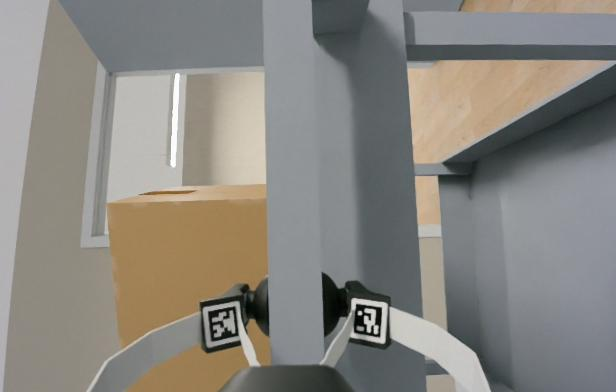

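Request:
move --blocking false --r1 '{"base":{"strafe_m":0.28,"translate_m":0.04},"pace":"slow","contact_limits":{"strafe_m":0.8}}'

Request:
wait --seconds 6

Request:
move --blocking false --r1 '{"base":{"rotate_rad":-0.3},"pace":"slow","contact_limits":{"rotate_rad":0.8}}'

Request:
wait --seconds 3

Request:
move --blocking false --r1 '{"base":{"strafe_m":0.2,"translate_m":0.04},"pace":"slow","contact_limits":{"strafe_m":0.8}}'

Request:
wait --seconds 6 --cameras '["r1_head_camera","r1_wrist_camera"]'

Scene clock: 512.83 s.
move: r1 moving
r1.base_odometry: x=-4.161 y=-0.423 heading=+0.527
r1.turned_by_wheels: +0.000
r1.turned_by_imu: -0.001
r1.base_tilt: forward=-1.6 right=+1.3
r1.lidar_m: 0.46 0.49 1.56 1.35 1.36 1.62 3.06 3.43 3.82 3.37 2.19 0.54
r1.base_status: translate_m moving; strafe_m moving
r1.joint_positions: lift_m=+0.680 arm_m=+0.100 wrist_yaw_rad=+0.000 wrist_pitch_rad=+0.000 wrist_roll_rad=+1.570 gripper_m=-0.029
r1.joint_status: not commanded
r1.measured_speeds: translate_m=+0.008 strafe_m=+0.051 rotate_rad=-0.002 lift_m=+0.000 arm_m=+0.000 wrist_yaw_rad=+0.000 wrist_pitch_rad=+0.000 wrist_roll_rad=+0.000
r1.motor_effort: lift_m=+23(23) arm_m=-4(4) wheel_0=-8(10) wheel_1=+6(6) wheel_2=-2(3)
r1.servo_current: wrist_yaw_rad=72(72) wrist_pitch_rad=46(46) wrist_roll_rad=52(59) gripper_m=78(85)
r1.contact_limits: strafe_m 0.8
r1.hand_pose: x=+0.5593 y=-0.0874 z=+0.8578 quat_wxyz=(+0.707, +0.707, +0.000, +0.000) (m; r1's base frame)
r1.wrist_depth_mm: - - - - 270 276 277 / - - - 262 264 1661 1205 / - - - 255 256 1863 - / - - 627 250 252 - - / - 452 449 243 245 - - / - 449 186 195 181 - - / - 145 459 161 234 132 -
r2.base_odometry: x=-2.979 y=+0.279 heading=-2.801
r2.turned_by_wheels: +0.000
r2.turned_by_imu: +0.000
r2.base_tilt: forward=-0.7 right=+0.0
r2.lidar_m: 0.68 0.46 1.64 1.75 4.77 4.61 1.80 1.30 1.23 1.33 1.24 1.19
r2.base_status: not commanded
r2.joint_positions: lift_m=+0.890 arm_m=+0.100 wrist_yaw_rad=+1.009 wrist_pitch_rad=+0.001 wrist_roll_rad=+0.000 gripper_m=-0.028
r2.joint_status: not commanded
r2.measured_speeds: all 0
r2.motor_effort: lift_m=+21(21) arm_m=+4(4) wheel_0=+23(24) wheel_1=+3(4) wheel_2=+5(5)
r2.servo_current: wrist_yaw_rad=189(195) wrist_pitch_rad=39(46) wrist_roll_rad=46(52) gripper_m=98(104)
r2.contact_limits: translate_m 0.8
r2.hand_pose: x=+0.4986 y=+0.1974 z=+1.0677 quat_wxyz=(+0.876, +0.000, +0.000, +0.483) (m; r2's base frame)
r2.wrist_depth_mm: - - 233 242 251 260 267 / - - 235 245 251 260 267 / - - 235 247 254 263 270 / - - 236 247 255 264 271 / - 1537 237 170 255 264 272 / - 1537 178 175 256 266 273 / 1921 236 239 - 256 270 276

Scene clock: 516.37 s.
earlier move: r1 done
r1.base_odometry: x=-4.262 y=-0.173 heading=+0.527
r1.turned_by_wheels: +0.000
r1.turned_by_imu: +0.000
r1.base_tilt: forward=-1.6 right=+1.3
r1.lidar_m: 0.50 2.09 1.26 1.09 1.10 1.31 2.41 3.52 4.11 3.63 2.39 0.50
r1.base_status: done
r1.joint_positions: lift_m=+0.680 arm_m=+0.100 wrist_yaw_rad=-0.003 wrist_pitch_rad=+0.003 wrist_roll_rad=+1.570 gripper_m=-0.029
r1.joint_status: not commanded
r1.measured_speeds: all 0
r1.motor_effort: lift_m=+23(23) arm_m=-4(5) wheel_0=-7(16) wheel_1=+2(6) wheel_2=-2(8)
r1.servo_current: wrist_yaw_rad=52(72) wrist_pitch_rad=39(52) wrist_roll_rad=59(78) gripper_m=59(85)
r1.contact_limits: strafe_m 0.8
r1.hand_pose: x=+0.5591 y=-0.0882 z=+0.8570 quat_wxyz=(+0.707, +0.707, +0.000, -0.002) (m; r1's base frame)
r1.wrist_depth_mm: - - - 211 214 1661 - / - - - 215 216 - - / - 415 413 219 221 - - / - 433 433 222 224 - - / - 452 459 224 227 - - / - 477 189 183 180 - - / - 140 177 137 235 132 -
r2.base_odometry: x=-2.979 y=+0.279 heading=-2.801
r2.turned_by_wheels: +0.000
r2.turned_by_imu: +0.000
r2.base_tilt: forward=-0.7 right=+0.0
r2.lidar_m: 0.68 0.46 1.76 1.99 4.77 4.61 1.79 1.30 1.25 1.32 1.28 1.21
r2.base_status: not commanded
r2.joint_positions: lift_m=+0.890 arm_m=+0.100 wrist_yaw_rad=+1.009 wrist_pitch_rad=+0.001 wrist_roll_rad=+0.000 gripper_m=-0.028
r2.joint_status: not commanded
r2.measured_speeds: all 0
r2.on_its_own: wrist_yaw_rad is at rest, and its servo_current (189 mA) is outside its rest range (0 to 104 mA)
r2.motor_effort: lift_m=+21(21) arm_m=+4(4) wheel_0=+23(24) wheel_1=+3(4) wheel_2=+5(5)
r2.servo_current: wrist_yaw_rad=189(202) wrist_pitch_rad=39(46) wrist_roll_rad=52(59) gripper_m=98(104)
r2.contact_limits: translate_m 0.8
r2.hand_pose: x=+0.4986 y=+0.1974 z=+1.0677 quat_wxyz=(+0.876, +0.000, +0.000, +0.483) (m; r2's base frame)
r2.wrist_depth_mm: - - 233 244 251 259 267 / - - 235 245 253 259 267 / - - 235 246 255 260 268 / - - 237 247 254 264 271 / - - 237 170 256 266 271 / - - 177 175 254 266 274 / - 236 240 - 255 270 277
wait: 3.53 of 6 s (r1 has come to rest)

Scene clock: 516.87 s.
move: r1 moving
r1.base_odometry: x=-4.262 y=-0.173 heading=+0.403
r1.turned_by_wheels: -0.124
r1.turned_by_imu: -0.123
r1.base_tilt: forward=-1.6 right=+1.2
r1.lidar_m: 0.48 0.53 1.35 1.11 1.08 1.25 1.97 3.50 3.92 3.67 2.39 0.51
r1.base_status: rotate_rad moving
r1.joint_positions: lift_m=+0.680 arm_m=+0.100 wrist_yaw_rad=+0.008 wrist_pitch_rad=+0.003 wrist_roll_rad=+1.570 gripper_m=-0.029
r1.joint_status: not commanded
r1.measured_speeds: translate_m=+0.000 strafe_m=+0.001 rotate_rad=-0.476 lift_m=+0.000 arm_m=+0.000 wrist_yaw_rad=+0.031 wrist_pitch_rad=+0.000 wrist_roll_rad=+0.000
r1.motor_effort: lift_m=+23(23) arm_m=-2(4) wheel_0=+15(15) wheel_1=+7(8) wheel_2=+11(11)
r1.servo_current: wrist_yaw_rad=72(72) wrist_pitch_rad=46(46) wrist_roll_rad=59(59) gripper_m=59(72)
r1.contact_limits: rotate_rad 0.8
r1.hand_pose: x=+0.5600 y=-0.0851 z=+0.8570 quat_wxyz=(+0.707, +0.707, +0.004, +0.002) (m; r1's base frame)
r1.wrist_depth_mm: - - - 221 223 1537 1205 / - - - 223 224 1661 - / - - 521 224 226 - - / - 424 430 227 228 - - / - 442 452 227 230 - - / - 466 462 185 229 - - / - 147 182 137 233 132 -
r2.base_odometry: x=-2.979 y=+0.279 heading=-2.801
r2.turned_by_wheels: +0.000
r2.turned_by_imu: +0.000
r2.base_tilt: forward=-0.7 right=+0.0
r2.lidar_m: 0.69 0.45 1.73 1.94 4.76 4.61 1.73 1.30 1.24 1.33 1.25 1.22
r2.base_status: not commanded
r2.joint_positions: lift_m=+0.890 arm_m=+0.100 wrist_yaw_rad=+1.009 wrist_pitch_rad=+0.001 wrist_roll_rad=+0.000 gripper_m=-0.028
r2.joint_status: not commanded
r2.measured_speeds: all 0
r2.motor_effort: lift_m=+21(21) arm_m=+4(4) wheel_0=+24(24) wheel_1=+4(4) wheel_2=+5(5)
r2.servo_current: wrist_yaw_rad=169(195) wrist_pitch_rad=39(39) wrist_roll_rad=46(59) gripper_m=91(104)
r2.contact_limits: translate_m 0.8
r2.hand_pose: x=+0.4986 y=+0.1974 z=+1.0677 quat_wxyz=(+0.876, +0.000, +0.000, +0.483) (m; r2's base frame)
r2.wrist_depth_mm: - - 233 244 252 260 267 / - - 235 246 252 260 268 / - - 235 246 253 263 270 / - - 237 247 254 263 270 / - - 238 170 255 265 272 / - - 177 175 254 267 273 / - 237 241 - 255 271 276

Scene clock: 517.73 s.
earlier move: r1 done
r1.base_odometry: x=-4.262 y=-0.173 heading=+0.228
r1.turned_by_wheels: -0.175
r1.turned_by_imu: -0.176
r1.base_tilt: forward=-1.6 right=+1.2
r1.lidar_m: 0.44 0.43 1.56 1.15 1.09 1.15 1.62 3.51 3.67 3.78 3.60 0.53
r1.base_status: done
r1.joint_positions: lift_m=+0.680 arm_m=+0.100 wrist_yaw_rad=+0.006 wrist_pitch_rad=+0.003 wrist_roll_rad=+1.570 gripper_m=-0.029
r1.joint_status: not commanded
r1.measured_speeds: all 0
r1.motor_effort: lift_m=+23(23) arm_m=-4(4) wheel_0=+5(17) wheel_1=+4(9) wheel_2=+6(15)
r1.servo_current: wrist_yaw_rad=39(72) wrist_pitch_rad=46(52) wrist_roll_rad=52(65) gripper_m=59(72)
r1.contact_limits: rotate_rad 0.8
r1.hand_pose: x=+0.5598 y=-0.0858 z=+0.8570 quat_wxyz=(+0.707, +0.707, +0.003, +0.001) (m; r1's base frame)
r1.wrist_depth_mm: - - 1708 - 283 289 1098 / - - - - 274 1499 1160 / - - - 258 260 1756 - / - - - 247 249 842 - / - 436 442 182 240 - - / - 430 436 183 182 - - / - 430 185 138 221 125 -
r2.base_odometry: x=-2.979 y=+0.279 heading=-2.801
r2.turned_by_wheels: +0.000
r2.turned_by_imu: +0.000
r2.base_tilt: forward=-0.7 right=+0.0
r2.lidar_m: 0.67 0.45 1.69 1.86 4.78 4.61 1.77 1.32 1.24 1.27 1.27 1.20
r2.base_status: not commanded
r2.joint_positions: lift_m=+0.890 arm_m=+0.100 wrist_yaw_rad=+1.009 wrist_pitch_rad=+0.001 wrist_roll_rad=+0.000 gripper_m=-0.028
r2.joint_status: not commanded
r2.measured_speeds: all 0
r2.on_its_own: wrist_yaw_rad is at rest, and its servo_current (189 mA) is outside its rest range (0 to 104 mA)
r2.motor_effort: lift_m=+21(21) arm_m=+3(4) wheel_0=+23(24) wheel_1=+3(4) wheel_2=+5(5)
r2.servo_current: wrist_yaw_rad=189(202) wrist_pitch_rad=39(46) wrist_roll_rad=46(59) gripper_m=98(104)
r2.contact_limits: translate_m 0.8
r2.hand_pose: x=+0.4986 y=+0.1974 z=+1.0677 quat_wxyz=(+0.876, +0.000, +0.000, +0.483) (m; r2's base frame)
r2.wrist_depth_mm: - - 234 244 251 259 267 / - - 235 246 253 260 267 / - - 235 246 253 262 268 / - - 237 248 255 264 270 / - 1756 238 169 255 265 271 / - 1756 177 175 255 266 274 / - 238 240 - 256 270 276
wait: 0.87 of 3 s (r1 has come to rest)

Scene clock: 518.23 s.
move: r1 moving
r1.base_odometry: x=-4.263 y=-0.160 heading=+0.228
r1.turned_by_wheels: +0.000
r1.turned_by_imu: +0.000
r1.base_tilt: forward=-1.6 right=+1.3
r1.lidar_m: 0.42 0.45 1.58 1.13 1.07 1.17 1.61 3.53 3.68 3.77 3.60 0.55
r1.base_status: translate_m moving; strafe_m moving
r1.joint_positions: lift_m=+0.680 arm_m=+0.100 wrist_yaw_rad=+0.003 wrist_pitch_rad=+0.003 wrist_roll_rad=+1.570 gripper_m=-0.029
r1.joint_status: not commanded
r1.measured_speeds: translate_m=+0.010 strafe_m=+0.050 rotate_rad=-0.001 lift_m=+0.000 arm_m=+0.000 wrist_yaw_rad=-0.001 wrist_pitch_rad=+0.000 wrist_roll_rad=+0.000
r1.motor_effort: lift_m=+23(23) arm_m=-4(4) wheel_0=-6(6) wheel_1=+6(8) wheel_2=-2(4)
r1.servo_current: wrist_yaw_rad=72(72) wrist_pitch_rad=39(46) wrist_roll_rad=39(52) gripper_m=59(65)
r1.contact_limits: strafe_m 0.8
r1.hand_pose: x=+0.5595 y=-0.0867 z=+0.8570 quat_wxyz=(+0.707, +0.707, +0.002, +0.000) (m; r1's base frame)
r1.wrist_depth_mm: - - 1756 - 290 294 1078 / - - - - 278 1499 1138 / - - - 259 263 1708 - / - - - 248 251 1863 - / - 436 436 182 240 - - / - 436 213 183 181 - - / - 149 427 137 220 124 -
r2.base_odometry: x=-2.979 y=+0.279 heading=-2.801
r2.turned_by_wheels: +0.000
r2.turned_by_imu: +0.000
r2.base_tilt: forward=-0.7 right=+0.0
r2.lidar_m: 0.69 0.45 1.71 1.90 4.75 4.61 1.81 1.32 1.25 1.29 1.26 1.20
r2.base_status: not commanded
r2.joint_positions: lift_m=+0.890 arm_m=+0.100 wrist_yaw_rad=+1.009 wrist_pitch_rad=+0.001 wrist_roll_rad=+0.000 gripper_m=-0.028
r2.joint_status: not commanded
r2.measured_speeds: all 0
r2.motor_effort: lift_m=+20(21) arm_m=+4(4) wheel_0=+24(24) wheel_1=+3(4) wheel_2=+5(5)
r2.servo_current: wrist_yaw_rad=189(195) wrist_pitch_rad=39(46) wrist_roll_rad=52(59) gripper_m=98(104)
r2.contact_limits: translate_m 0.8
r2.hand_pose: x=+0.4986 y=+0.1974 z=+1.0677 quat_wxyz=(+0.876, +0.000, +0.000, +0.483) (m; r2's base frame)
r2.wrist_depth_mm: - - 232 243 251 259 267 / - - 235 245 253 260 267 / - - 235 245 253 260 268 / - - 236 248 255 263 271 / - 1756 238 170 256 265 271 / - 1708 177 175 256 268 274 / - 237 240 - 255 268 274

Scene clock: 521.00 s.
earlier move: r1 done
r1.base_odometry: x=-4.268 y=+0.031 heading=+0.227
r1.turned_by_wheels: -0.001
r1.turned_by_imu: -0.001
r1.base_tilt: forward=-1.6 right=+1.3
r1.lidar_m: 0.47 0.49 1.38 0.99 0.94 0.98 1.40 3.65 3.81 3.91 3.75 0.53
r1.base_status: done
r1.joint_positions: lift_m=+0.680 arm_m=+0.100 wrist_yaw_rad=-0.009 wrist_pitch_rad=+0.003 wrist_roll_rad=+1.570 gripper_m=-0.029
r1.joint_status: not commanded
r1.measured_speeds: all 0
r1.motor_effort: lift_m=+23(23) arm_m=+4(4) wheel_0=-4(17) wheel_1=+3(8) wheel_2=-8(16)
r1.servo_current: wrist_yaw_rad=72(111) wrist_pitch_rad=39(46) wrist_roll_rad=46(65) gripper_m=52(65)
r1.contact_limits: strafe_m 0.8
r1.hand_pose: x=+0.5584 y=-0.0901 z=+0.8570 quat_wxyz=(+0.707, +0.707, -0.002, -0.004) (m; r1's base frame)
r1.wrist_depth_mm: - - - 253 258 286 290 / - - - 249 251 1708 1281 / - - - 243 244 1808 - / - - 436 236 239 - - / - 436 439 175 234 - - / - 445 189 178 228 - - / - 147 445 142 220 - -
r2.base_odometry: x=-2.979 y=+0.279 heading=-2.801
r2.turned_by_wheels: +0.000
r2.turned_by_imu: +0.000
r2.base_tilt: forward=-0.7 right=+0.1
r2.lidar_m: 0.65 0.46 1.74 2.03 4.79 4.61 1.78 1.30 1.23 1.32 1.26 1.20
r2.base_status: not commanded
r2.joint_positions: lift_m=+0.890 arm_m=+0.100 wrist_yaw_rad=+1.009 wrist_pitch_rad=+0.001 wrist_roll_rad=+0.000 gripper_m=-0.028
r2.joint_status: not commanded
r2.measured_speeds: all 0
r2.on_its_own: wrist_yaw_rad is at rest, and its servo_current (182 mA) is outside its rest range (0 to 104 mA)
r2.motor_effort: lift_m=+20(21) arm_m=+4(4) wheel_0=+24(24) wheel_1=+4(4) wheel_2=+5(5)
r2.servo_current: wrist_yaw_rad=182(202) wrist_pitch_rad=46(46) wrist_roll_rad=39(65) gripper_m=98(104)
r2.contact_limits: translate_m 0.8
r2.hand_pose: x=+0.4986 y=+0.1974 z=+1.0677 quat_wxyz=(+0.876, +0.000, +0.000, +0.483) (m; r2's base frame)
r2.wrist_depth_mm: - - 233 243 250 259 266 / - - 235 247 253 260 267 / - - 236 247 254 260 271 / - - 236 248 254 263 271 / - - 239 170 255 265 272 / - - 178 175 255 267 273 / - 237 241 - 255 270 276
wait: 2.77 of 6 s (r1 has come to rest)
pictures: r1_head_camera, r1_wrist_camera
Images, in order (width x height): r1_head_camera 420x560, r1_wrist_camera 616x392.

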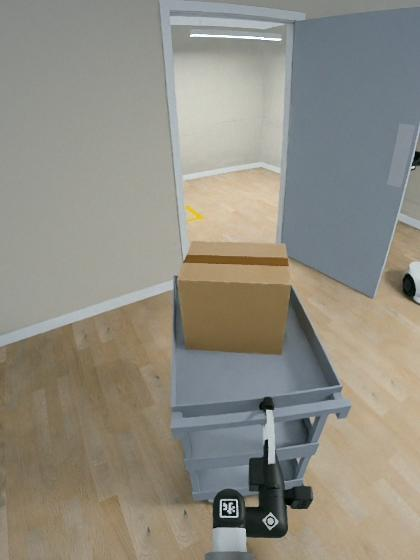

